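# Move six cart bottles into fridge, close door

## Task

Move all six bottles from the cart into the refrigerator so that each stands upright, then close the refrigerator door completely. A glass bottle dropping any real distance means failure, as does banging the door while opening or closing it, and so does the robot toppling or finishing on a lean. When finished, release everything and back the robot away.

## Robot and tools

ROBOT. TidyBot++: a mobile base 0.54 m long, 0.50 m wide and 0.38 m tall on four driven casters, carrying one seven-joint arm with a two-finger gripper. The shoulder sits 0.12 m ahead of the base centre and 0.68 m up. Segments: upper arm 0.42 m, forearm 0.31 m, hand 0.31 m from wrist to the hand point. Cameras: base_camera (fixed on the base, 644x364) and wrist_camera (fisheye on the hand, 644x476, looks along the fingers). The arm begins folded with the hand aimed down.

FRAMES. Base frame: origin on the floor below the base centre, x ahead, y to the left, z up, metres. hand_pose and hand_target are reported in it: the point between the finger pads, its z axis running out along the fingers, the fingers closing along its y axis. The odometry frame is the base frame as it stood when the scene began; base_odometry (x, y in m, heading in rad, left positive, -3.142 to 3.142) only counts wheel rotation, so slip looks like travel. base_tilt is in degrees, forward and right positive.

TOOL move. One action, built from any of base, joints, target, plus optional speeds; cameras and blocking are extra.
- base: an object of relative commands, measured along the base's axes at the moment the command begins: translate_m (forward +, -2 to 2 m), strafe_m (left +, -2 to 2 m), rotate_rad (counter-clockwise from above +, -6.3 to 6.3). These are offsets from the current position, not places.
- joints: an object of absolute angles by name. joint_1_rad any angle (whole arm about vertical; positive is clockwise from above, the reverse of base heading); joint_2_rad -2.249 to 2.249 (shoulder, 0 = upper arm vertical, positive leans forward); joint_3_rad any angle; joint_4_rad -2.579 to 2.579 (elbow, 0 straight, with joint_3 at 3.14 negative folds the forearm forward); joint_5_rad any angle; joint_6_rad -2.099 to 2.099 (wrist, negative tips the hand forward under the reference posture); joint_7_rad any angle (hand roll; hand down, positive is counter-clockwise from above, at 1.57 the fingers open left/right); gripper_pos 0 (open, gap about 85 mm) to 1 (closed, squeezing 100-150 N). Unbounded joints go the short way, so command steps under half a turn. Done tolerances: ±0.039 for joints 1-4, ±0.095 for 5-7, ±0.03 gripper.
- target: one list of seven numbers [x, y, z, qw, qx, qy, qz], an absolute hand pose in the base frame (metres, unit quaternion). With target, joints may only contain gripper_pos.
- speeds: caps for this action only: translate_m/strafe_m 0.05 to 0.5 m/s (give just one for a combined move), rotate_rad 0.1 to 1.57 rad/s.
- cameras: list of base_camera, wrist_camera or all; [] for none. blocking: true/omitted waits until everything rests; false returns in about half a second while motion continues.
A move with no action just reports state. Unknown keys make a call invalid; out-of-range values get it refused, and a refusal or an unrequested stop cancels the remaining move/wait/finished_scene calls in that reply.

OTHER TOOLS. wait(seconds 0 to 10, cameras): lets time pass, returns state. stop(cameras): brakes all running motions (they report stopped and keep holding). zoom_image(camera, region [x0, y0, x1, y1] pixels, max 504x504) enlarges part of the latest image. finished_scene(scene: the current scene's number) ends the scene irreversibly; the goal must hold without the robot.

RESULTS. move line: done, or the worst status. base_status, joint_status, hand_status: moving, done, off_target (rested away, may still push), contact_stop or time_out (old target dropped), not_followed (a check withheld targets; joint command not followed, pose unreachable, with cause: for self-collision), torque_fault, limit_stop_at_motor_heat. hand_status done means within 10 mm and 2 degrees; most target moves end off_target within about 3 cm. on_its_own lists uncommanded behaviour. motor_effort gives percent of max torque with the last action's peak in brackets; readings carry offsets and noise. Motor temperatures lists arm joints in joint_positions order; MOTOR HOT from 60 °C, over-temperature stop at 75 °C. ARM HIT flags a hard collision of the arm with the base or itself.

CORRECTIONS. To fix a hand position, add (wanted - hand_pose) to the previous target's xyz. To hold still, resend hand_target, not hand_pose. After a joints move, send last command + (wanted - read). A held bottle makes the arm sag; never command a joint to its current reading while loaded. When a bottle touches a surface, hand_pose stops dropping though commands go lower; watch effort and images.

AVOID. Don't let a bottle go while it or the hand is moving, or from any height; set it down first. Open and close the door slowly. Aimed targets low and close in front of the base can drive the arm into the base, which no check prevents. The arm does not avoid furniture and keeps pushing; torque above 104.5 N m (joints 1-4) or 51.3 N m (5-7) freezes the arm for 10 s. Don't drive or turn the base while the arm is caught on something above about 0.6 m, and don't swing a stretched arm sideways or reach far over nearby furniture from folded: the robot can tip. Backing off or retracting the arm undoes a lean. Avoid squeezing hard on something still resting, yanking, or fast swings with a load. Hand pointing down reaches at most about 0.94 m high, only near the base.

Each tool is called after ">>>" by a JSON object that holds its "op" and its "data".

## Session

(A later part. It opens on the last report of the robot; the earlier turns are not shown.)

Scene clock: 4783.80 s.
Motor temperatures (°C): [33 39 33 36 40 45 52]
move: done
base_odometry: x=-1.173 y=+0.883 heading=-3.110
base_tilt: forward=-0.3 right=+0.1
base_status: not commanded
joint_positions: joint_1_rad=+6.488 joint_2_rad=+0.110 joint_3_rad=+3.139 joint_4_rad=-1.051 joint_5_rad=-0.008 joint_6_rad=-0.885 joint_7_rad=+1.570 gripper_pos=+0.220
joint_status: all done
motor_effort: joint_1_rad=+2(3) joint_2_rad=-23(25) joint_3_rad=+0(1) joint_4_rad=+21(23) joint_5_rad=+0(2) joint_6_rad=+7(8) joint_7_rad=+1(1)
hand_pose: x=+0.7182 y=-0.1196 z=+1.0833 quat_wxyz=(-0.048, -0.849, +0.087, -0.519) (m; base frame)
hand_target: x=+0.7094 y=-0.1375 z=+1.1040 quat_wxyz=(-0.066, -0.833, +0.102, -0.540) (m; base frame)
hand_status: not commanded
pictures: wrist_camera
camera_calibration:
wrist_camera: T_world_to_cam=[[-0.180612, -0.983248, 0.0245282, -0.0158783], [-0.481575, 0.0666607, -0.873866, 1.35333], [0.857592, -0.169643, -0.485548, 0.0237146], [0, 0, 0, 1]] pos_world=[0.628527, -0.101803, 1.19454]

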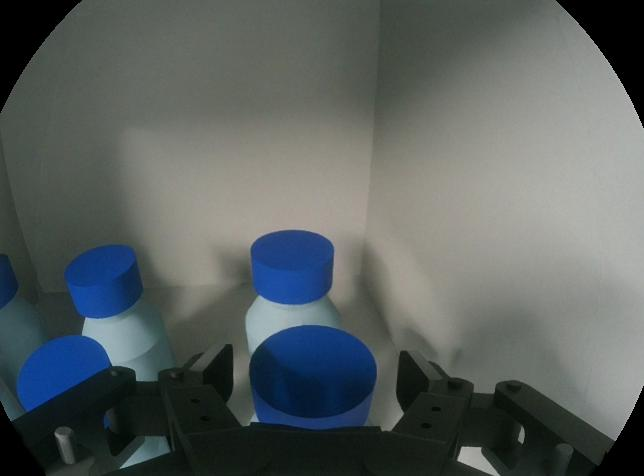

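>>> {"op": "move", "data": {"joints": {"joint_2_rad": -0.23, "joint_4_rad": -1.28, "joint_6_rad": -0.98}, "cameras": ["wrist_camera", "base_camera"]}}

Scene clock: 4788.73 s.
Motor temperatures (°C): [33 39 33 36 40 45 52]
move: done
base_odometry: x=-1.173 y=+0.883 heading=-3.110
base_tilt: forward=-0.2 right=+0.0
base_status: not commanded
joint_positions: joint_1_rad=+6.488 joint_2_rad=-0.226 joint_3_rad=+3.139 joint_4_rad=-1.267 joint_5_rad=-0.008 joint_6_rad=-0.941 joint_7_rad=+1.570 gripper_pos=+0.220
joint_status: all done
motor_effort: joint_1_rad=+2(3) joint_2_rad=-11(25) joint_3_rad=+0(1) joint_4_rad=+21(23) joint_5_rad=+1(2) joint_6_rad=+7(9) joint_7_rad=+1(1)
hand_pose: x=+0.5725 y=-0.0892 z=+1.1263 quat_wxyz=(-0.051, -0.832, +0.085, -0.545) (m; base frame)
hand_target: x=+0.5624 y=-0.1053 z=+1.1100 quat_wxyz=(-0.065, -0.843, +0.105, -0.524) (m; base frame)
hand_status: not commanded
pictures: base_camera, wrist_camera
camera_calibration:
wrist_camera: T_world_to_cam=[[-0.181852, -0.982956, 0.0269687, -0.0154054], [-0.42658, 0.0541495, -0.902827, 1.31867], [0.885979, -0.175686, -0.429157, 0.0943614], [0, 0, 0, 1]] pos_world=[0.476113, -0.0699701, 1.23144]

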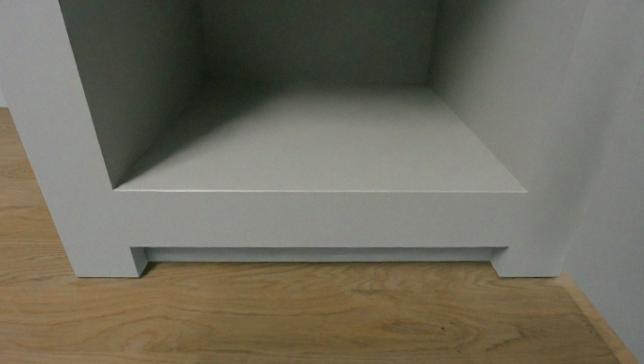

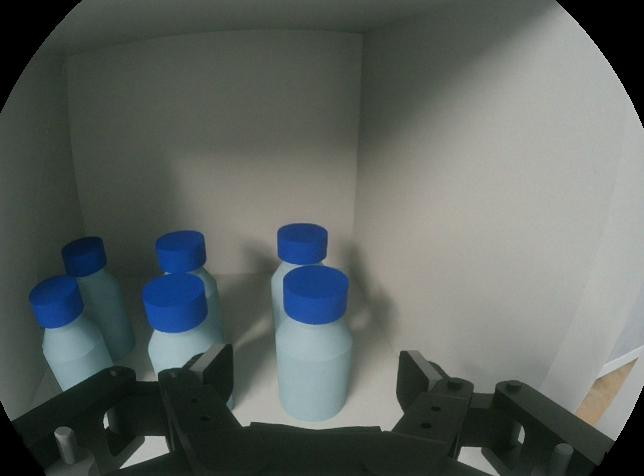

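>>> {"op": "move", "data": {"joints": {"joint_1_rad": 0.0, "joint_2_rad": -0.5, "joint_4_rad": -1.65, "joint_6_rad": -0.9, "gripper_pos": 0.5}, "cameras": []}}

>>> {"op": "move", "data": {"joints": {"joint_1_rad": -1.7}, "cameras": ["wrist_camera"]}}

>>> {"op": "move", "data": {"joints": {"joint_1_rad": -2.7}, "cameras": ["wrist_camera"]}}

Scene clock: 4827.23 s.
Motor temperatures (°C): [33 38 33 36 40 45 52]
move: done
base_odometry: x=-1.173 y=+0.883 heading=-3.110
base_tilt: forward=-0.3 right=+0.1
base_status: not commanded
joint_positions: joint_1_rad=+6.301 joint_2_rad=-0.485 joint_3_rad=+3.139 joint_4_rad=-1.638 joint_5_rad=-0.008 joint_6_rad=-0.938 joint_7_rad=+1.570 gripper_pos=+0.500
joint_status: all done
motor_effort: joint_1_rad=+2(3) joint_2_rad=-2(12) joint_3_rad=+1(2) joint_4_rad=+21(22) joint_5_rad=+1(2) joint_6_rad=+7(8) joint_7_rad=+1(1)
hand_pose: x=+0.4801 y=-0.0018 z=+1.0269 quat_wxyz=(+0.000, -0.865, +0.007, -0.501) (m; base frame)
hand_target: x=+0.4804 y=-0.0052 z=+1.0360 quat_wxyz=(-0.007, -0.855, +0.010, -0.519) (m; base frame)
hand_status: not commanded
pictures: none
No camera images: "cameras" was empty.

Scene clock: 4830.13 s.
Motor temperatures (°C): [33 38 33 36 40 45 52]
move: done
base_odometry: x=-1.173 y=+0.883 heading=-3.110
base_tilt: forward=-0.3 right=+0.1
base_status: not commanded
joint_positions: joint_1_rad=+4.601 joint_2_rad=-0.485 joint_3_rad=+3.139 joint_4_rad=-1.638 joint_5_rad=-0.008 joint_6_rad=-0.938 joint_7_rad=+1.570 gripper_pos=+0.500
joint_status: all done
motor_effort: joint_1_rad=+2(3) joint_2_rad=-2(3) joint_3_rad=+0(2) joint_4_rad=+21(22) joint_5_rad=+1(2) joint_6_rad=+7(8) joint_7_rad=+1(1)
hand_pose: x=+0.0742 y=+0.3583 z=+1.0267 quat_wxyz=(+0.376, -0.576, -0.645, -0.331) (m; base frame)
hand_target: x=+0.0776 y=+0.3590 z=+1.0360 quat_wxyz=(+0.386, -0.572, -0.635, -0.348) (m; base frame)
hand_status: not commanded
pictures: wrist_camera
camera_calibration:
wrist_camera: T_world_to_cam=[[0.990471, 0.135363, 0.0253769, -0.149456], [0.0925445, -0.517708, -0.850537, 1.10464], [-0.101994, 0.844781, -0.525302, 0.378166], [0, 0, 0, 1]] pos_world=[0.0843741, 0.272644, 1.14198]

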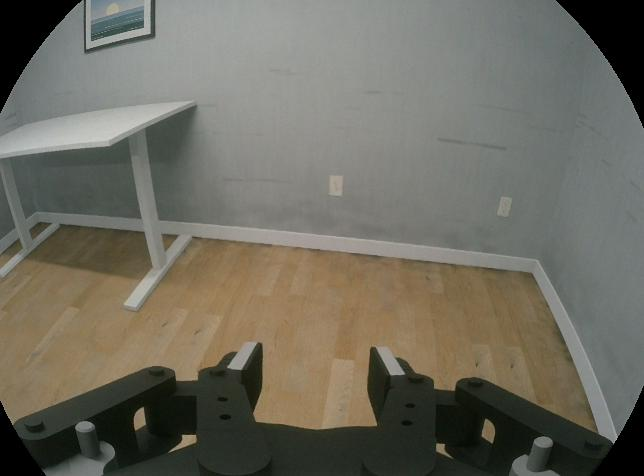

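Scene clock: 4832.40 s.
Motor temperatures (°C): [33 38 33 36 40 45 52]
move: done
base_odometry: x=-1.173 y=+0.883 heading=-3.110
base_tilt: forward=-0.2 right=-0.1
base_status: not commanded
joint_positions: joint_1_rad=+3.601 joint_2_rad=-0.485 joint_3_rad=+3.139 joint_4_rad=-1.638 joint_5_rad=-0.008 joint_6_rad=-0.938 joint_7_rad=+1.570 gripper_pos=+0.500
joint_status: all done
motor_effort: joint_1_rad=+2(3) joint_2_rad=-2(3) joint_3_rad=+0(1) joint_4_rad=+21(22) joint_5_rad=+1(1) joint_6_rad=+6(8) joint_7_rad=+1(1)
hand_pose: x=-0.2067 y=+0.1558 z=+1.0266 quat_wxyz=(+0.489, -0.196, -0.843, -0.110) (m; base frame)
hand_target: x=-0.2055 y=+0.1591 z=+1.0360 quat_wxyz=(+0.505, -0.197, -0.832, -0.120) (m; base frame)
hand_status: not commanded
pictures: wrist_camera
camera_calibration:
wrist_camera: T_world_to_cam=[[0.421201, 0.906612, 0.025373, -0.0817078], [0.485783, -0.201888, -0.850445, 1.05771], [-0.765901, 0.370534, -0.525452, 0.457311], [0, 0, 0, 1]] pos_world=[-0.12915, 0.118168, 1.1419]

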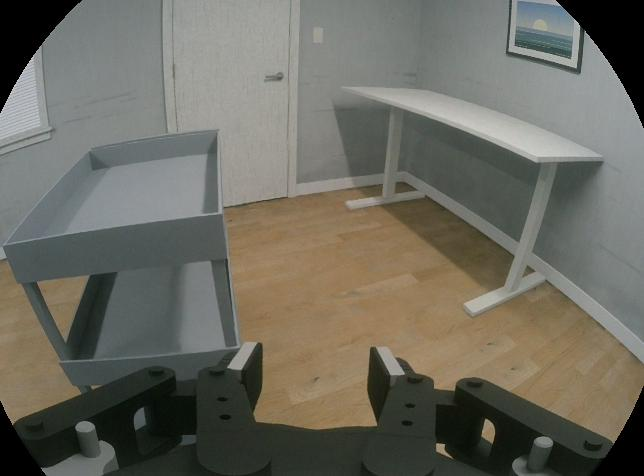

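>>> {"op": "move", "data": {"joints": {"joint_1_rad": 3.0}, "cameras": ["wrist_camera"]}}

>>> {"op": "move", "data": {"joints": {"joint_1_rad": 2.2}, "cameras": ["wrist_camera"]}}

Scene clock: 4838.87 s.
Motor temperatures (°C): [33 38 33 35 40 45 52]
move: done
base_odometry: x=-1.173 y=+0.883 heading=-3.110
base_tilt: forward=-0.2 right=+0.0
base_status: not commanded
joint_positions: joint_1_rad=+3.018 joint_2_rad=-0.485 joint_3_rad=+3.139 joint_4_rad=-1.639 joint_5_rad=-0.008 joint_6_rad=-0.938 joint_7_rad=+1.570 gripper_pos=+0.500
joint_status: all done
motor_effort: joint_1_rad=+2(3) joint_2_rad=-2(3) joint_3_rad=+1(1) joint_4_rad=+21(22) joint_5_rad=+0(2) joint_6_rad=+8(9) joint_7_rad=+1(1)
hand_pose: x=-0.2387 y=-0.0493 z=+1.0265 quat_wxyz=(+0.500, +0.054, -0.864, +0.035) (m; base frame)
hand_target: x=-0.2395 y=-0.0459 z=+1.0360 quat_wxyz=(+0.518, +0.050, -0.853, +0.030) (m; base frame)
hand_status: not commanded
pictures: wrist_camera
camera_calibration:
wrist_camera: T_world_to_cam=[[-0.147732, 0.988702, 0.0253691, -0.0139999], [0.51681, 0.0990408, -0.850352, 1.0539], [-0.843257, -0.112513, -0.525602, 0.466656], [0, 0, 0, 1]] pos_world=[-0.153221, -0.0380321, 1.14181]

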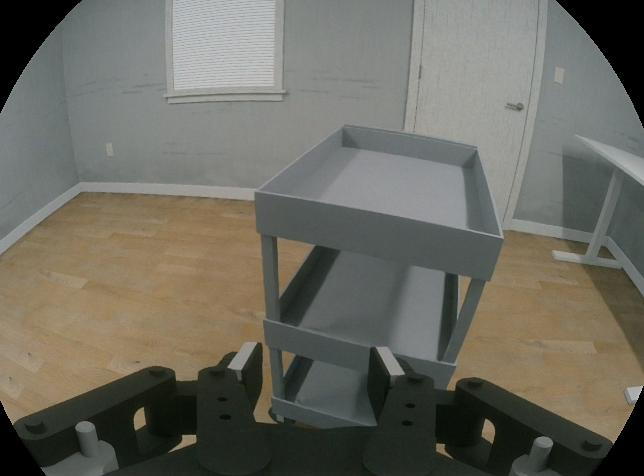

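Scene clock: 4840.93 s.
Motor temperatures (°C): [33 38 33 35 40 45 52]
move: off_target
base_odometry: x=-1.173 y=+0.883 heading=-3.110
base_tilt: forward=-0.2 right=+0.0
base_status: not commanded
joint_positions: joint_1_rad=+2.264 joint_2_rad=-0.487 joint_3_rad=+3.187 joint_4_rad=-1.639 joint_5_rad=+0.029 joint_6_rad=-0.938 joint_7_rad=+1.570 gripper_pos=+0.500
joint_status: joint_1_rad off_target (ended at +2.264, target +2.200)
motor_effort: joint_1_rad=-6(6) joint_2_rad=-1(3) joint_3_rad=-11(12) joint_4_rad=+22(22) joint_5_rad=-7(7) joint_6_rad=+7(8) joint_7_rad=+2(2)
hand_pose: x=-0.1322 y=-0.2596 z=+1.0272 quat_wxyz=(+0.460, +0.348, -0.792, +0.200) (m; base frame)
hand_target: x=-0.0979 y=-0.2891 z=+1.0360 quat_wxyz=(+0.466, +0.378, -0.766, +0.229) (m; base frame)
hand_status: not commanded
pictures: wrist_camera
camera_calibration:
wrist_camera: T_world_to_cam=[[-0.747562, 0.663187, 0.0365243, 0.0344019], [0.324777, 0.412958, -0.850873, 1.07698], [-0.579371, -0.624218, -0.5241, 0.433666], [0, 0, 0, 1]] pos_world=[-0.0728079, -0.196861, 1.1424]

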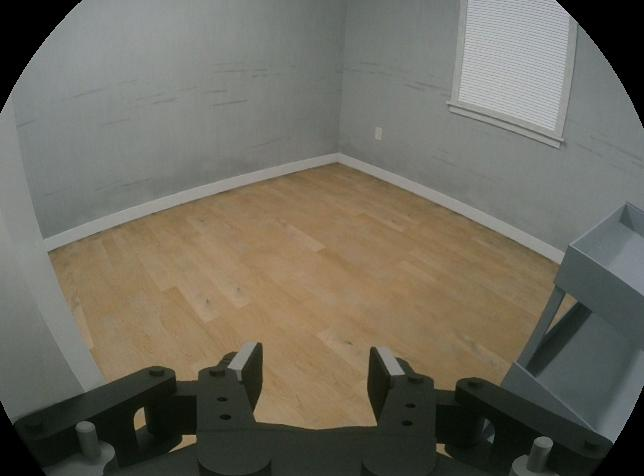

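>>> {"op": "move", "data": {"joints": {"joint_1_rad": 2.45, "joint_3_rad": 3.14, "joint_5_rad": 0.0}, "cameras": ["wrist_camera"]}}

Scene clock: 4872.43 s.
Motor temperatures (°C): [33 37 33 35 40 45 52]
move: done
base_odometry: x=-1.173 y=+0.883 heading=-3.110
base_tilt: forward=-0.2 right=+0.0
base_status: not commanded
joint_positions: joint_1_rad=+2.433 joint_2_rad=-0.488 joint_3_rad=+3.140 joint_4_rad=-1.640 joint_5_rad=+0.025 joint_6_rad=-0.938 joint_7_rad=+1.570 gripper_pos=+0.500
joint_status: all done
motor_effort: joint_1_rad=+2(7) joint_2_rad=-2(3) joint_3_rad=-1(13) joint_4_rad=+21(22) joint_5_rad=+0(7) joint_6_rad=+8(8) joint_7_rad=+1(2)
hand_pose: x=-0.1570 y=-0.2315 z=+1.0267 quat_wxyz=(+0.475, +0.302, -0.810, +0.163) (m; base frame)
hand_target: x=-0.1580 y=-0.2321 z=+1.0359 quat_wxyz=(+0.486, +0.278, -0.808, +0.183) (m; base frame)
hand_status: not commanded
pictures: wrist_camera
camera_calibration:
wrist_camera: T_world_to_cam=[[-0.657859, 0.751136, 0.0549175, 0.0128212], [0.364027, 0.380961, -0.849913, 1.07073], [-0.659322, -0.539132, -0.524053, 0.443638], [0, 0, 0, 1]] pos_world=[-0.0888413, -0.178359, 1.14182]

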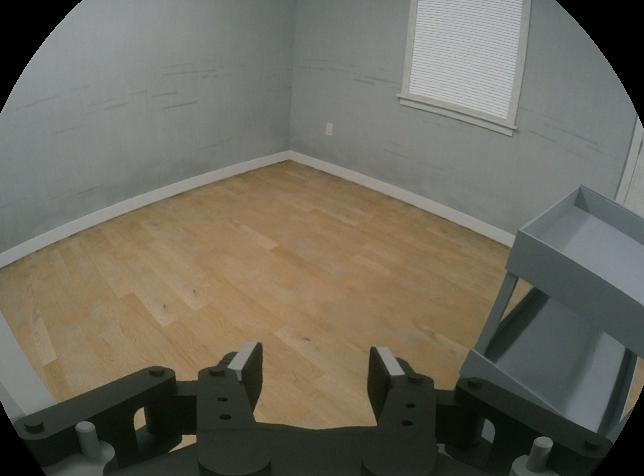

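>>> {"op": "move", "data": {"base": {"strafe_m": 0.04}, "speeds": {"strafe_m": 0.05}, "cameras": ["wrist_camera", "base_camera"]}}

Scene clock: 4899.40 s.
Motor temperatures (°C): [33 37 33 35 40 45 52]
move: done
base_odometry: x=-1.172 y=+0.843 heading=-3.110
base_tilt: forward=-0.2 right=-0.1
base_status: done
joint_positions: joint_1_rad=+2.433 joint_2_rad=-0.489 joint_3_rad=+3.140 joint_4_rad=-1.641 joint_5_rad=+0.025 joint_6_rad=-0.937 joint_7_rad=+1.570 gripper_pos=+0.500
joint_status: not commanded
motor_effort: joint_1_rad=+2(2) joint_2_rad=-2(5) joint_3_rad=+0(2) joint_4_rad=+21(22) joint_5_rad=+1(2) joint_6_rad=+7(8) joint_7_rad=+1(1)
hand_pose: x=-0.1568 y=-0.2312 z=+1.0269 quat_wxyz=(+0.475, +0.302, -0.810, +0.163) (m; base frame)
hand_target: x=-0.1580 y=-0.2321 z=+1.0359 quat_wxyz=(+0.486, +0.278, -0.808, +0.183) (m; base frame)
hand_status: not commanded
pictures: base_camera, wrist_camera
camera_calibration:
wrist_camera: T_world_to_cam=[[-0.657587, 0.751375, 0.0549022, 0.0128017], [0.363547, 0.380307, -0.850412, 1.07107], [-0.659858, -0.53926, -0.523245, 0.443099], [0, 0, 0, 1]] pos_world=[-0.0885838, -0.178009, 1.142]

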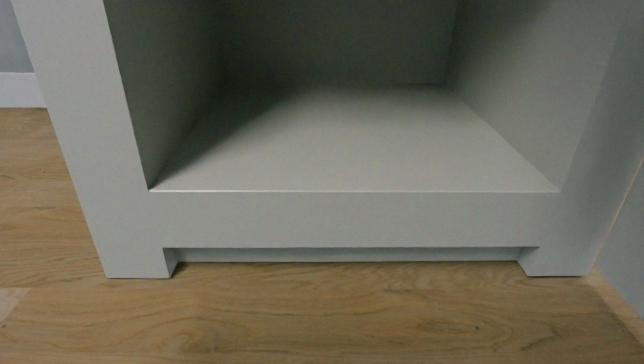

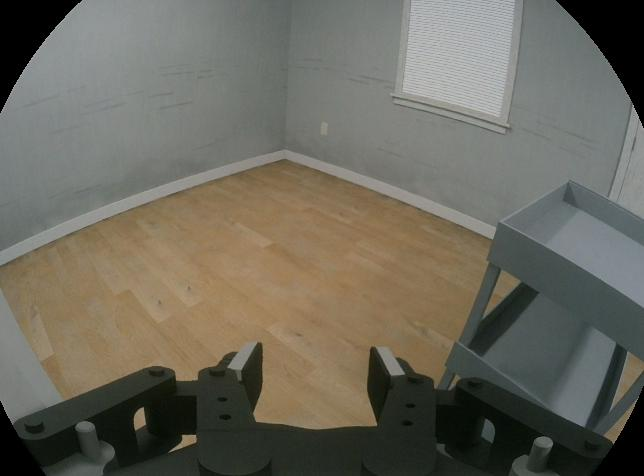

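>>> {"op": "zoom_image", "data": {"camera": "base_camera", "region": [480, 100, 644, 364]}}

Scaled by 1.909.

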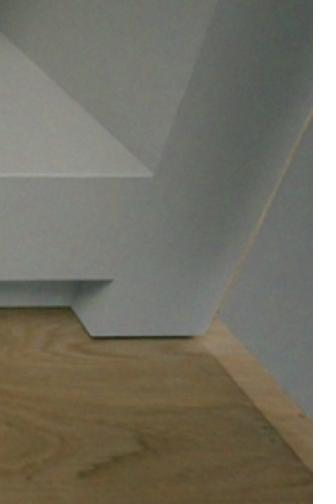

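>>> {"op": "move", "data": {"joints": {"joint_2_rad": -1.0, "joint_4_rad": -2.0, "joint_6_rad": -1.0}, "cameras": []}}

>>> {"op": "move", "data": {"joints": {"joint_1_rad": 1.8}, "cameras": ["wrist_camera"]}}

Scene clock: 4955.17 s.
Motor temperatures (°C): [33 37 33 35 40 45 51]
move: done
base_odometry: x=-1.172 y=+0.843 heading=-3.110
base_tilt: forward=-0.2 right=-0.1
base_status: not commanded
joint_positions: joint_1_rad=+2.433 joint_2_rad=-0.989 joint_3_rad=+3.140 joint_4_rad=-1.988 joint_5_rad=+0.025 joint_6_rad=-0.963 joint_7_rad=+1.570 gripper_pos=+0.500
joint_status: all done
motor_effort: joint_1_rad=+2(2) joint_2_rad=+12(13) joint_3_rad=+0(1) joint_4_rad=+20(22) joint_5_rad=+0(2) joint_6_rad=+8(9) joint_7_rad=+1(1)
hand_pose: x=-0.0361 y=-0.1273 z=+0.9643 quat_wxyz=(+0.526, +0.289, -0.779, +0.181) (m; base frame)
hand_target: x=-0.0289 y=-0.1249 z=+0.9494 quat_wxyz=(+0.506, +0.274, -0.796, +0.191) (m; base frame)
hand_status: not commanded
pictures: none
No camera images: "cameras" was empty.

Scene clock: 4957.07 s.
Motor temperatures (°C): [33 37 33 35 40 45 51]
move: done
base_odometry: x=-1.172 y=+0.843 heading=-3.110
base_tilt: forward=-0.3 right=+0.0
base_status: not commanded
joint_positions: joint_1_rad=+1.817 joint_2_rad=-0.989 joint_3_rad=+3.140 joint_4_rad=-1.988 joint_5_rad=+0.025 joint_6_rad=-0.963 joint_7_rad=+1.570 gripper_pos=+0.500
joint_status: all done
motor_effort: joint_1_rad=+2(4) joint_2_rad=+12(12) joint_3_rad=+1(1) joint_4_rad=+20(21) joint_5_rad=+0(2) joint_6_rad=+7(9) joint_7_rad=+1(1)
hand_pose: x=+0.0658 y=-0.1935 z=+0.9642 quat_wxyz=(+0.446, +0.512, -0.655, +0.332) (m; base frame)
hand_target: x=+0.0769 y=-0.1889 z=+0.9494 quat_wxyz=(+0.418, +0.513, -0.667, +0.342) (m; base frame)
hand_status: not commanded
pictures: wrist_camera
camera_calibration:
wrist_camera: T_world_to_cam=[[-0.968769, 0.241584, 0.0558916, 0.0552029], [0.0503006, 0.412176, -0.909715, 1.00638], [-0.24281, -0.878492, -0.411455, 0.376691], [0, 0, 0, 1]] pos_world=[0.0943219, -0.09722, 1.06742]

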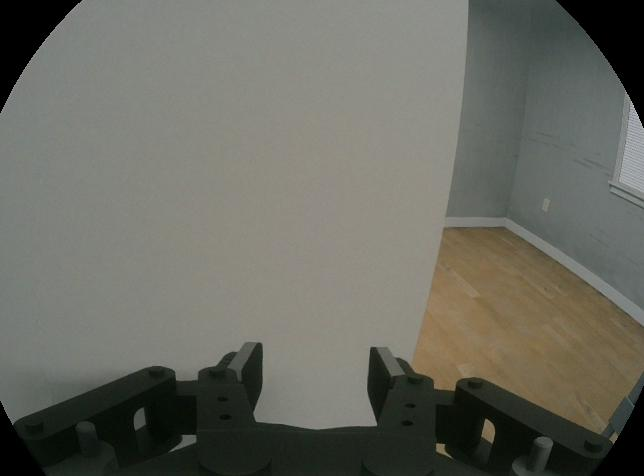

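>>> {"op": "move", "data": {"base": {"strafe_m": 0.1}, "speeds": {"strafe_m": 0.05}, "cameras": ["wrist_camera", "base_camera"]}}

Scene clock: 4974.77 s.
Motor temperatures (°C): [33 37 33 35 40 45 51]
move: done
base_odometry: x=-1.169 y=+0.743 heading=-3.110
base_tilt: forward=-0.3 right=-0.1
base_status: done
joint_positions: joint_1_rad=+1.817 joint_2_rad=-0.992 joint_3_rad=+3.140 joint_4_rad=-1.989 joint_5_rad=+0.025 joint_6_rad=-0.963 joint_7_rad=+1.570 gripper_pos=+0.500
joint_status: not commanded
motor_effort: joint_1_rad=+2(3) joint_2_rad=+12(13) joint_3_rad=+0(1) joint_4_rad=+20(21) joint_5_rad=+0(2) joint_6_rad=+8(9) joint_7_rad=+1(1)
hand_pose: x=+0.0661 y=-0.1926 z=+0.9643 quat_wxyz=(+0.447, +0.511, -0.655, +0.332) (m; base frame)
hand_target: x=+0.0769 y=-0.1889 z=+0.9494 quat_wxyz=(+0.418, +0.513, -0.667, +0.342) (m; base frame)
hand_status: not commanded
pictures: base_camera, wrist_camera
camera_calibration:
wrist_camera: T_world_to_cam=[[-0.968773, 0.241567, 0.0558958, 0.0552199], [0.0497473, 0.410215, -0.910631, 1.00665], [-0.242907, -0.879414, -0.409422, 0.375419], [0, 0, 0, 1]] pos_world=[0.0946097, -0.0961321, 1.0673]

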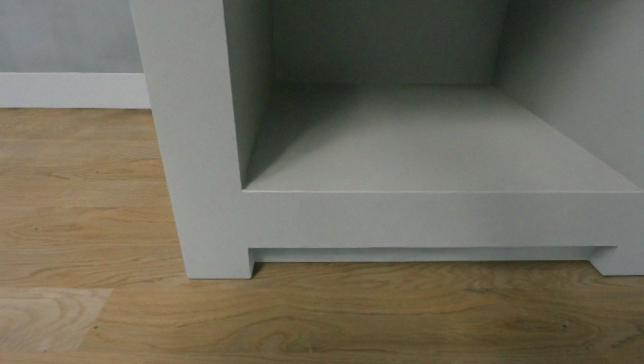

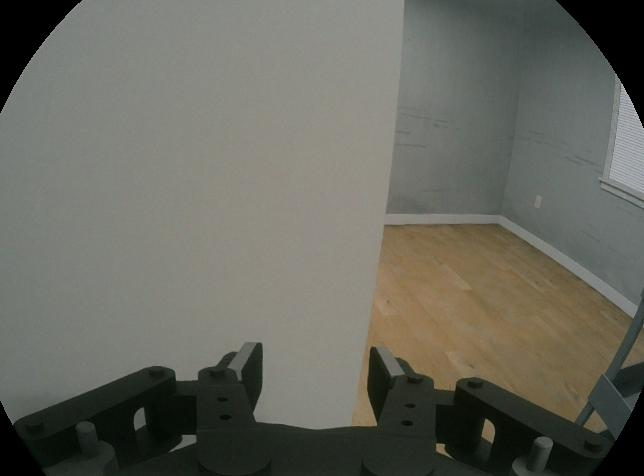

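>>> {"op": "move", "data": {"base": {"translate_m": -0.41}, "speeds": {"translate_m": 0.2}, "joints": {"gripper_pos": 0.9}, "cameras": ["wrist_camera", "base_camera"]}}

Scene clock: 5130.70 s.
Motor temperatures (°C): [33 36 33 35 40 45 51]
move: done
base_odometry: x=-0.759 y=+0.755 heading=-3.110
base_tilt: forward=-0.2 right=+0.0
base_status: done
joint_positions: joint_1_rad=+1.814 joint_2_rad=-0.992 joint_3_rad=+3.140 joint_4_rad=-1.990 joint_5_rad=+0.025 joint_6_rad=-0.963 joint_7_rad=+1.570 gripper_pos=+0.900
joint_status: all done
motor_effort: joint_1_rad=+2(3) joint_2_rad=+12(12) joint_3_rad=+1(2) joint_4_rad=+21(21) joint_5_rad=+1(2) joint_6_rad=+8(8) joint_7_rad=+1(1)
hand_pose: x=+0.0668 y=-0.1928 z=+0.9642 quat_wxyz=(+0.446, +0.512, -0.654, +0.333) (m; base frame)
hand_target: x=+0.0769 y=-0.1889 z=+0.9494 quat_wxyz=(+0.418, +0.513, -0.667, +0.342) (m; base frame)
hand_status: not commanded
pictures: base_camera, wrist_camera
camera_calibration:
wrist_camera: T_world_to_cam=[[-0.969647, 0.238023, 0.055944, 0.055295], [0.0482477, 0.410562, -0.910555, 1.00669], [-0.239702, -0.880218, -0.409584, 0.37518], [0, 0, 0, 1]] pos_world=[0.0949777, -0.0962282, 1.06722]

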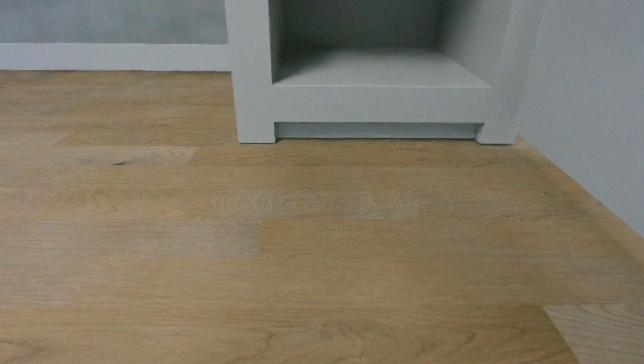

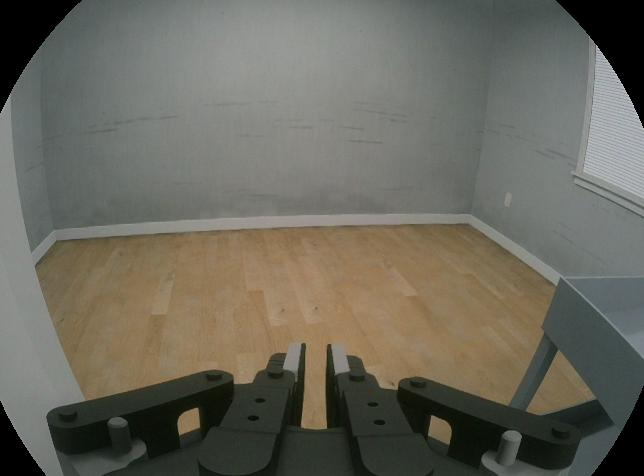

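>>> {"op": "move", "data": {"base": {"strafe_m": -0.97}, "speeds": {"strafe_m": 0.2}, "cameras": ["wrist_camera", "base_camera"]}}

Scene clock: 5153.60 s.
Motor temperatures (°C): [33 36 33 35 40 45 51]
move: done
base_odometry: x=-0.789 y=+1.725 heading=-3.110
base_tilt: forward=-0.3 right=+0.0
base_status: done
joint_positions: joint_1_rad=+1.814 joint_2_rad=-0.996 joint_3_rad=+3.140 joint_4_rad=-1.991 joint_5_rad=+0.025 joint_6_rad=-0.964 joint_7_rad=+1.570 gripper_pos=+0.900
joint_status: not commanded
motor_effort: joint_1_rad=+2(2) joint_2_rad=+12(14) joint_3_rad=+1(1) joint_4_rad=+20(21) joint_5_rad=+1(2) joint_6_rad=+8(9) joint_7_rad=+1(1)
hand_pose: x=+0.0670 y=-0.1919 z=+0.9642 quat_wxyz=(+0.447, +0.512, -0.653, +0.334) (m; base frame)
hand_target: x=+0.0769 y=-0.1889 z=+0.9494 quat_wxyz=(+0.418, +0.513, -0.667, +0.342) (m; base frame)
hand_status: not commanded
pictures: base_camera, wrist_camera
camera_calibration:
wrist_camera: T_world_to_cam=[[-0.96962, 0.238135, 0.0559444, 0.0553163], [0.0478456, 0.408909, -0.91132, 1.0067], [-0.239893, -0.880957, -0.40788, 0.374233], [0, 0, 0, 1]] pos_world=[0.0952455, -0.0951383, 1.06698]

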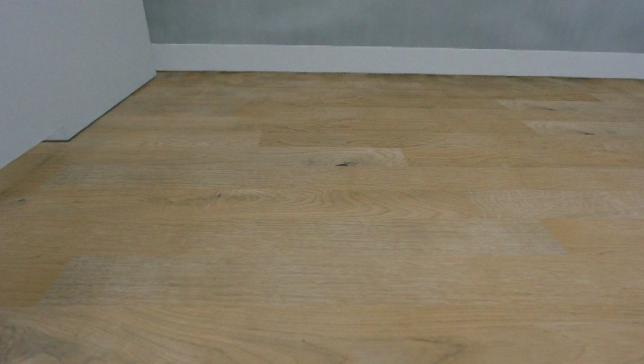

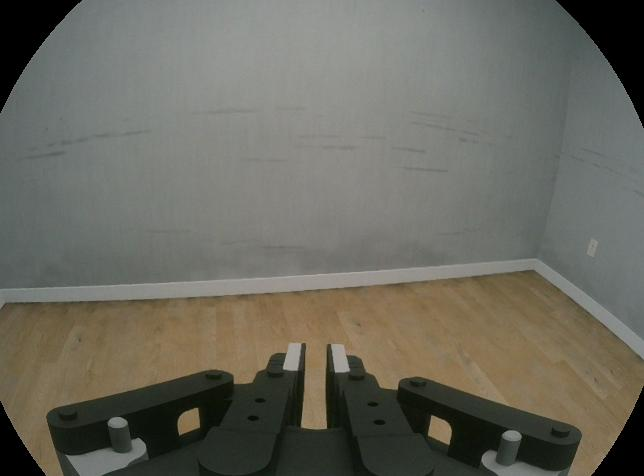

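>>> {"op": "move", "data": {"base": {"strafe_m": 0.08}, "speeds": {"strafe_m": 0.1}, "joints": {"joint_1_rad": -0.70, "gripper_pos": 1.0}, "cameras": ["wrist_camera"]}}

Scene clock: 5194.17 s.
Motor temperatures (°C): [33 36 33 35 40 45 51]
move: done
base_odometry: x=-0.787 y=+1.645 heading=-3.110
base_tilt: forward=-0.3 right=+0.1
base_status: done
joint_positions: joint_1_rad=-0.682 joint_2_rad=-0.999 joint_3_rad=+3.140 joint_4_rad=-1.991 joint_5_rad=+0.025 joint_6_rad=-0.964 joint_7_rad=+1.570 gripper_pos=+0.999
joint_status: all done
motor_effort: joint_1_rad=+2(4) joint_2_rad=+12(15) joint_3_rad=+0(2) joint_4_rad=+21(22) joint_5_rad=+1(2) joint_6_rad=+9(9) joint_7_rad=+1(1)
hand_pose: x=+0.2752 y=+0.1214 z=+0.9644 quat_wxyz=(-0.175, +0.781, +0.278, +0.531) (m; base frame)
hand_target: x=+0.2658 y=+0.1261 z=+0.9494 quat_wxyz=(-0.193, +0.795, +0.277, +0.505) (m; base frame)
hand_status: not commanded
pictures: wrist_camera
camera_calibration:
wrist_camera: T_world_to_cam=[[0.631156, -0.773634, 0.0559724, -0.13518], [-0.282358, -0.296368, -0.912382, 1.04639], [0.722438, 0.560051, -0.405496, 0.258195], [0, 0, 0, 1]] pos_world=[0.194248, 0.0609353, 1.06697]

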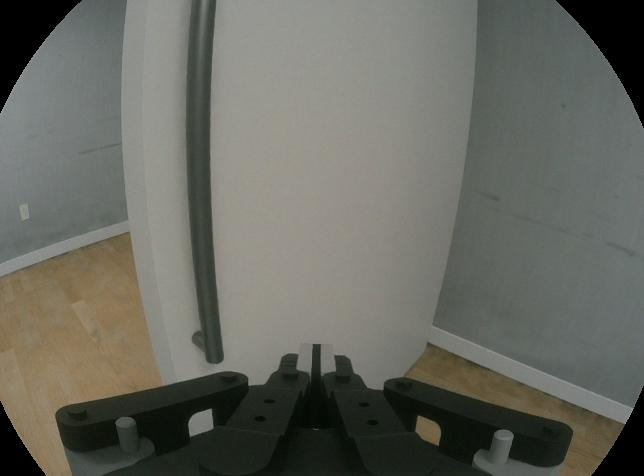

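>>> {"op": "move", "data": {"joints": {"joint_2_rad": -0.127, "joint_4_rad": -1.686, "joint_6_rad": -0.38, "joint_5_rad": -0.03}, "cameras": ["wrist_camera"]}}

Scene clock: 5211.90 s.
Motor temperatures (°C): [33 36 33 35 40 45 51]
move: done
base_odometry: x=-0.787 y=+1.645 heading=-3.110
base_tilt: forward=-0.4 right=+0.0
base_status: not commanded
joint_positions: joint_1_rad=-0.683 joint_2_rad=-0.133 joint_3_rad=+3.140 joint_4_rad=-1.712 joint_5_rad=+0.025 joint_6_rad=-0.425 joint_7_rad=+1.570 gripper_pos=+0.999
joint_status: all done
motor_effort: joint_1_rad=+2(2) joint_2_rad=-16(18) joint_3_rad=+1(2) joint_4_rad=+23(24) joint_5_rad=+1(2) joint_6_rad=+7(9) joint_7_rad=+1(1)
hand_pose: x=+0.5394 y=+0.3408 z=+0.9656 quat_wxyz=(-0.171, +0.791, +0.289, +0.511) (m; base frame)
hand_target: x=+0.5371 y=+0.3596 z=+0.9909 quat_wxyz=(-0.214, +0.781, +0.264, +0.524) (m; base frame)
hand_status: not commanded
pictures: wrist_camera
camera_calibration:
wrist_camera: T_world_to_cam=[[0.643559, -0.763217, 0.0577139, -0.144175], [-0.310539, -0.329282, -0.891705, 1.19355], [0.699569, 0.555943, -0.448922, 0.00067958], [0, 0, 0, 1]] pos_world=[0.462954, 0.2826, 1.07292]

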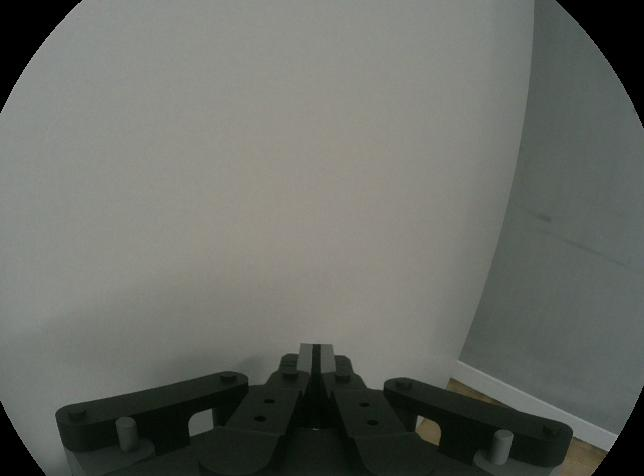

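>>> {"op": "move", "data": {"base": {"strafe_m": 0.16, "translate_m": 0.012}, "speeds": {"strafe_m": 0.08}, "cameras": ["wrist_camera"]}}

Scene clock: 5237.27 s.
Motor temperatures (°C): [33 36 33 35 40 45 51]
move: done
base_odometry: x=-0.794 y=+1.485 heading=-3.110
base_tilt: forward=-0.2 right=-0.1
base_status: done
joint_positions: joint_1_rad=-0.692 joint_2_rad=-0.130 joint_3_rad=+3.142 joint_4_rad=-1.708 joint_5_rad=+0.020 joint_6_rad=-0.410 joint_7_rad=+1.570 gripper_pos=+0.999
joint_status: not commanded
motor_effort: joint_1_rad=+2(8) joint_2_rad=-16(18) joint_3_rad=+0(11) joint_4_rad=+22(27) joint_5_rad=+1(3) joint_6_rad=+7(13) joint_7_rad=+1(1)
hand_pose: x=+0.5389 y=+0.3464 z=+0.9710 quat_wxyz=(-0.177, +0.787, +0.289, +0.516) (m; base frame)
hand_target: x=+0.5371 y=+0.3596 z=+0.9909 quat_wxyz=(-0.214, +0.781, +0.264, +0.524) (m; base frame)
hand_status: not commanded
pictures: wrist_camera
camera_calibration:
wrist_camera: T_world_to_cam=[[0.648936, -0.758983, 0.053172, -0.139822], [-0.298996, -0.318659, -0.899476, 1.19768], [0.699631, 0.567804, -0.433722, -0.0185992], [0, 0, 0, 1]] pos_world=[0.461851, 0.28609, 1.07665]

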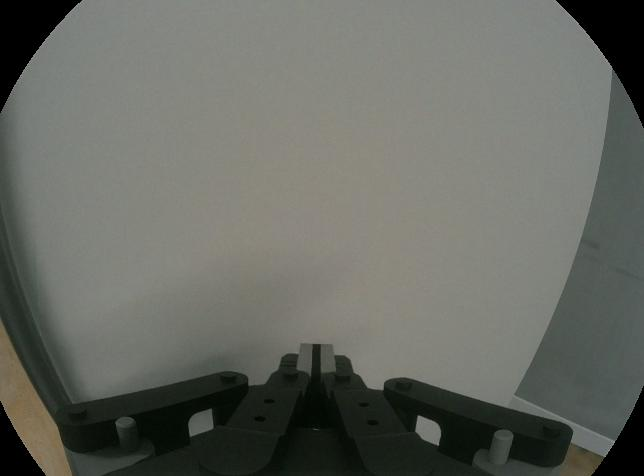

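>>> {"op": "move", "data": {"base": {"strafe_m": 0.133, "translate_m": 0.04}, "speeds": {"strafe_m": 0.08}, "cameras": ["wrist_camera"]}}

>>> {"op": "move", "data": {"base": {"strafe_m": 0.092, "translate_m": 0.061}, "speeds": {"strafe_m": 0.08}, "cameras": ["wrist_camera", "base_camera"]}}

Scene clock: 5249.13 s.
Motor temperatures (°C): [33 36 33 35 40 45 51]
move: done
base_odometry: x=-0.830 y=+1.350 heading=-3.110
base_tilt: forward=-0.3 right=+0.0
base_status: done
joint_positions: joint_1_rad=-0.692 joint_2_rad=-0.128 joint_3_rad=+3.141 joint_4_rad=-1.708 joint_5_rad=+0.020 joint_6_rad=-0.410 joint_7_rad=+1.570 gripper_pos=+0.999
joint_status: not commanded
motor_effort: joint_1_rad=+2(3) joint_2_rad=-16(18) joint_3_rad=+0(2) joint_4_rad=+23(24) joint_5_rad=+1(2) joint_6_rad=+7(9) joint_7_rad=+1(1)
hand_pose: x=+0.5394 y=+0.3470 z=+0.9697 quat_wxyz=(-0.177, +0.787, +0.289, +0.515) (m; base frame)
hand_target: x=+0.5371 y=+0.3596 z=+0.9909 quat_wxyz=(-0.214, +0.781, +0.264, +0.524) (m; base frame)
hand_status: not commanded
pictures: wrist_camera
camera_calibration:
wrist_camera: T_world_to_cam=[[0.64919, -0.758767, 0.0531602, -0.139846], [-0.300605, -0.320137, -0.898415, 1.1972], [0.698706, 0.567261, -0.435918, -0.0170621], [0, 0, 0, 1]] pos_world=[0.46259, 0.286835, 1.07557]

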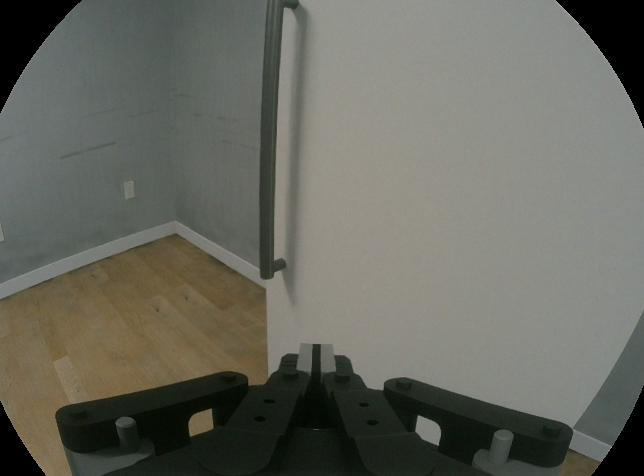

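Scene clock: 5251.03 s.
Motor temperatures (°C): [33 36 33 35 40 45 51]
move: done
base_odometry: x=-0.887 y=+1.256 heading=-3.109
base_tilt: forward=-0.3 right=+0.0
base_status: done
joint_positions: joint_1_rad=-0.692 joint_2_rad=-0.125 joint_3_rad=+3.141 joint_4_rad=-1.708 joint_5_rad=+0.020 joint_6_rad=-0.410 joint_7_rad=+1.570 gripper_pos=+0.999
joint_status: not commanded
motor_effort: joint_1_rad=+2(3) joint_2_rad=-16(19) joint_3_rad=+0(2) joint_4_rad=+23(24) joint_5_rad=+1(2) joint_6_rad=+8(8) joint_7_rad=+1(1)
hand_pose: x=+0.5400 y=+0.3475 z=+0.9684 quat_wxyz=(-0.177, +0.788, +0.290, +0.514) (m; base frame)
hand_target: x=+0.5371 y=+0.3596 z=+0.9909 quat_wxyz=(-0.214, +0.781, +0.264, +0.524) (m; base frame)
hand_status: not commanded
pictures: base_camera, wrist_camera
camera_calibration:
wrist_camera: T_world_to_cam=[[0.649283, -0.758689, 0.0531236, -0.139835], [-0.30219, -0.32145, -0.897414, 1.19676], [0.697934, 0.566622, -0.43798, -0.0156578], [0, 0, 0, 1]] pos_world=[0.46337, 0.28748, 1.07456]

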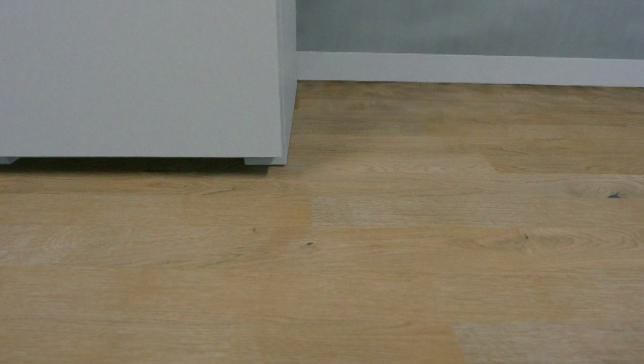

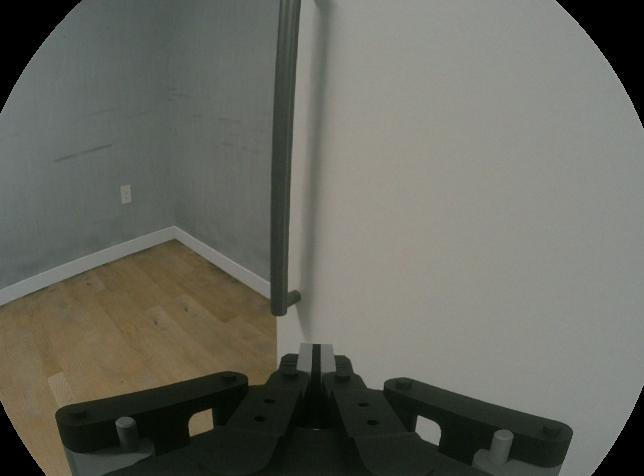

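>>> {"op": "zoom_image", "data": {"camera": "base_camera", "region": [0, 100, 320, 220]}}

Scaled by 1.575.

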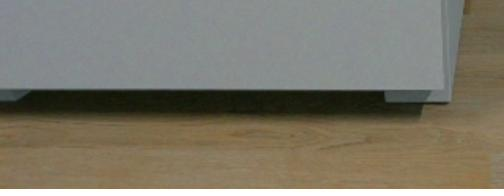

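>>> {"op": "move", "data": {"base": {"strafe_m": 0.12, "translate_m": 0.23}, "speeds": {"strafe_m": 0.1}, "cameras": ["wrist_camera"]}}

Scene clock: 5294.80 s.
Motor temperatures (°C): [33 36 33 35 40 45 51]
move: done
base_odometry: x=-1.113 y=+1.129 heading=-3.109
base_tilt: forward=-0.2 right=+0.1
base_status: done
joint_positions: joint_1_rad=-0.692 joint_2_rad=-0.123 joint_3_rad=+3.141 joint_4_rad=-1.707 joint_5_rad=+0.020 joint_6_rad=-0.410 joint_7_rad=+1.570 gripper_pos=+0.999
joint_status: not commanded
motor_effort: joint_1_rad=+2(3) joint_2_rad=-16(19) joint_3_rad=+0(2) joint_4_rad=+22(24) joint_5_rad=+1(2) joint_6_rad=+8(9) joint_7_rad=+1(1)
hand_pose: x=+0.5405 y=+0.3480 z=+0.9673 quat_wxyz=(-0.177, +0.788, +0.290, +0.513) (m; base frame)
hand_target: x=+0.5371 y=+0.3596 z=+0.9909 quat_wxyz=(-0.214, +0.781, +0.264, +0.524) (m; base frame)
hand_status: not commanded
pictures: wrist_camera
camera_calibration:
wrist_camera: T_world_to_cam=[[0.649434, -0.758562, 0.0530978, -0.139838], [-0.303578, -0.322659, -0.896511, 1.19639], [0.697192, 0.566105, -0.439828, -0.0144328], [0, 0, 0, 1]] pos_world=[0.464077, 0.288121, 1.07366]

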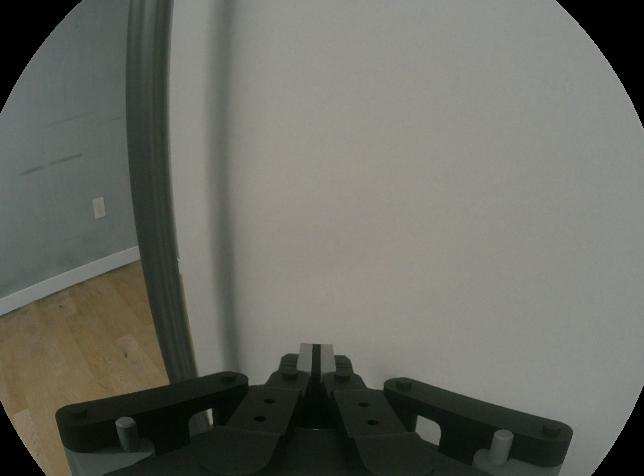

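>>> {"op": "move", "data": {"base": {"translate_m": 0.045}, "speeds": {"translate_m": 0.05}, "cameras": ["wrist_camera"]}}

Scene clock: 5303.93 s.
Motor temperatures (°C): [33 36 33 35 40 45 51]
move: done
base_odometry: x=-1.158 y=+1.127 heading=-3.109
base_tilt: forward=-0.2 right=-0.1
base_status: done
joint_positions: joint_1_rad=-0.714 joint_2_rad=-0.129 joint_3_rad=+3.120 joint_4_rad=-1.707 joint_5_rad=+0.014 joint_6_rad=-0.409 joint_7_rad=+1.570 gripper_pos=+0.999
joint_status: not commanded
motor_effort: joint_1_rad=+6(7) joint_2_rad=-15(18) joint_3_rad=+4(7) joint_4_rad=+25(27) joint_5_rad=+2(3) joint_6_rad=+9(13) joint_7_rad=+1(1)
hand_pose: x=+0.5225 y=+0.3659 z=+0.9705 quat_wxyz=(-0.190, +0.781, +0.305, +0.511) (m; base frame)
hand_target: x=+0.5371 y=+0.3596 z=+0.9909 quat_wxyz=(-0.214, +0.781, +0.264, +0.524) (m; base frame)
hand_status: not commanded
pictures: wrist_camera
camera_calibration:
wrist_camera: T_world_to_cam=[[0.681726, -0.729929, 0.0495242, -0.138575], [-0.287508, -0.329537, -0.899302, 1.19636], [0.672747, 0.598839, -0.434515, -0.014999], [0, 0, 0, 1]] pos_world=[0.448524, 0.302079, 1.07624]

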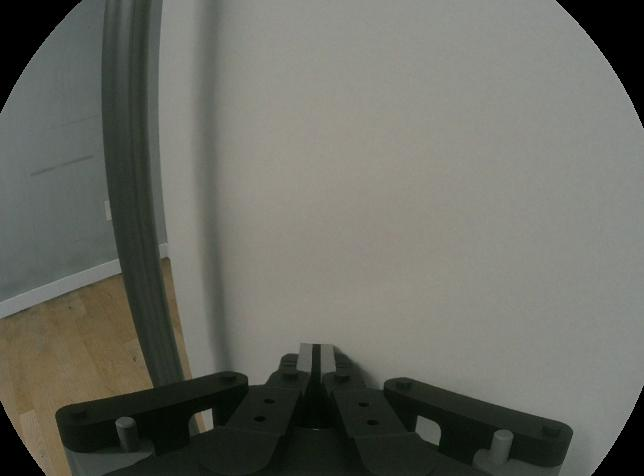

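>>> {"op": "move", "data": {"base": {"translate_m": -0.29}, "speeds": {"translate_m": 0.2}, "cameras": []}}

>>> {"op": "move", "data": {"base": {"strafe_m": 0.85}, "speeds": {"strafe_m": 0.25}, "joints": {"joint_1_rad": 0.7, "joint_2_rad": -0.6, "joint_3_rad": 3.14, "joint_4_rad": -1.75, "joint_5_rad": 0.0, "joint_6_rad": -0.8, "gripper_pos": 0.5}, "cameras": ["wrist_camera", "base_camera"]}}

Scene clock: 5320.80 s.
Motor temperatures (°C): [33 36 33 35 40 45 51]
move: done
base_odometry: x=-0.868 y=+1.136 heading=-3.109
base_tilt: forward=-0.2 right=+0.0
base_status: done
joint_positions: joint_1_rad=-0.705 joint_2_rad=-0.126 joint_3_rad=+3.139 joint_4_rad=-1.704 joint_5_rad=+0.013 joint_6_rad=-0.406 joint_7_rad=+1.570 gripper_pos=+0.999
joint_status: not commanded
motor_effort: joint_1_rad=+2(6) joint_2_rad=-16(19) joint_3_rad=-1(4) joint_4_rad=+23(24) joint_5_rad=+1(2) joint_6_rad=+8(9) joint_7_rad=+1(1)
hand_pose: x=+0.5346 y=+0.3548 z=+0.9717 quat_wxyz=(-0.184, +0.784, +0.293, +0.515) (m; base frame)
hand_target: x=+0.5371 y=+0.3596 z=+0.9909 quat_wxyz=(-0.214, +0.781, +0.264, +0.524) (m; base frame)
hand_status: not commanded
pictures: none
No camera images: "cameras" was empty.

Scene clock: 5325.07 s.
Motor temperatures (°C): [33 36 33 35 40 45 51]
move: done
base_odometry: x=-0.840 y=+0.287 heading=-3.109
base_tilt: forward=-0.3 right=+0.0
base_status: done
joint_positions: joint_1_rad=+0.682 joint_2_rad=-0.588 joint_3_rad=+3.140 joint_4_rad=-1.738 joint_5_rad=+0.013 joint_6_rad=-0.761 joint_7_rad=+1.570 gripper_pos=+0.500
joint_status: all done
motor_effort: joint_1_rad=+2(3) joint_2_rad=+0(17) joint_3_rad=+0(3) joint_4_rad=+22(24) joint_5_rad=+0(2) joint_6_rad=+8(9) joint_7_rad=+1(1)
hand_pose: x=+0.3878 y=-0.2196 z=+1.0565 quat_wxyz=(+0.199, +0.770, -0.272, +0.542) (m; base frame)
hand_target: x=+0.3793 y=-0.2165 z=+1.0422 quat_wxyz=(+0.184, +0.773, -0.295, +0.530) (m; base frame)
hand_status: not commanded
pictures: base_camera, wrist_camera
camera_calibration:
wrist_camera: T_world_to_cam=[[-0.623375, -0.780496, 0.0472054, 0.0190636], [-0.312083, 0.192995, -0.930246, 1.19898], [0.716943, -0.594624, -0.363888, 0.109838], [0, 0, 0, 1]] pos_world=[0.307316, -0.151205, 1.15441]

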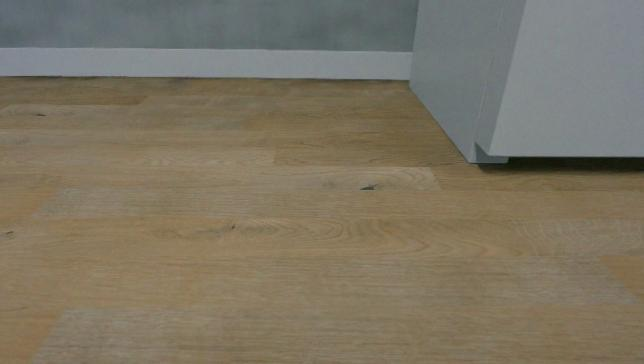

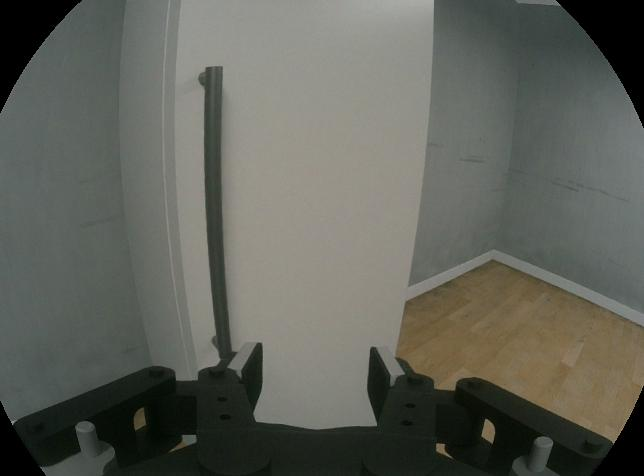

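>>> {"op": "zoom_image", "data": {"camera": "wrist_camera", "region": [100, 0, 300, 200]}}

>>> {"op": "zoom_image", "data": {"camera": "base_camera", "region": [400, 0, 600, 180]}}

Scaled by 2.520.

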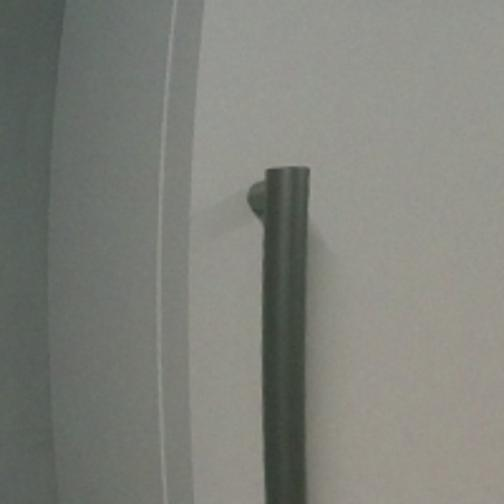

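Scaled by 2.520.

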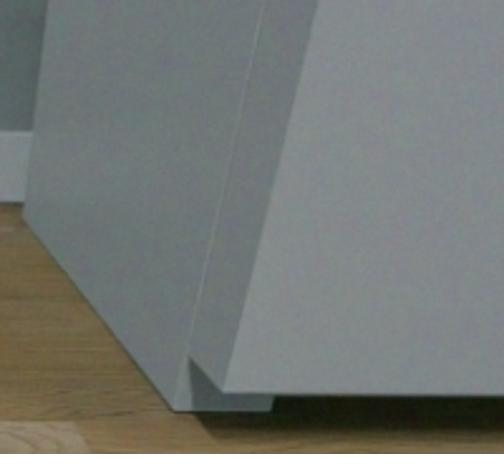

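>>> {"op": "finished_scene", "data": {"scene": 1}}

The scene is finished: the task was done.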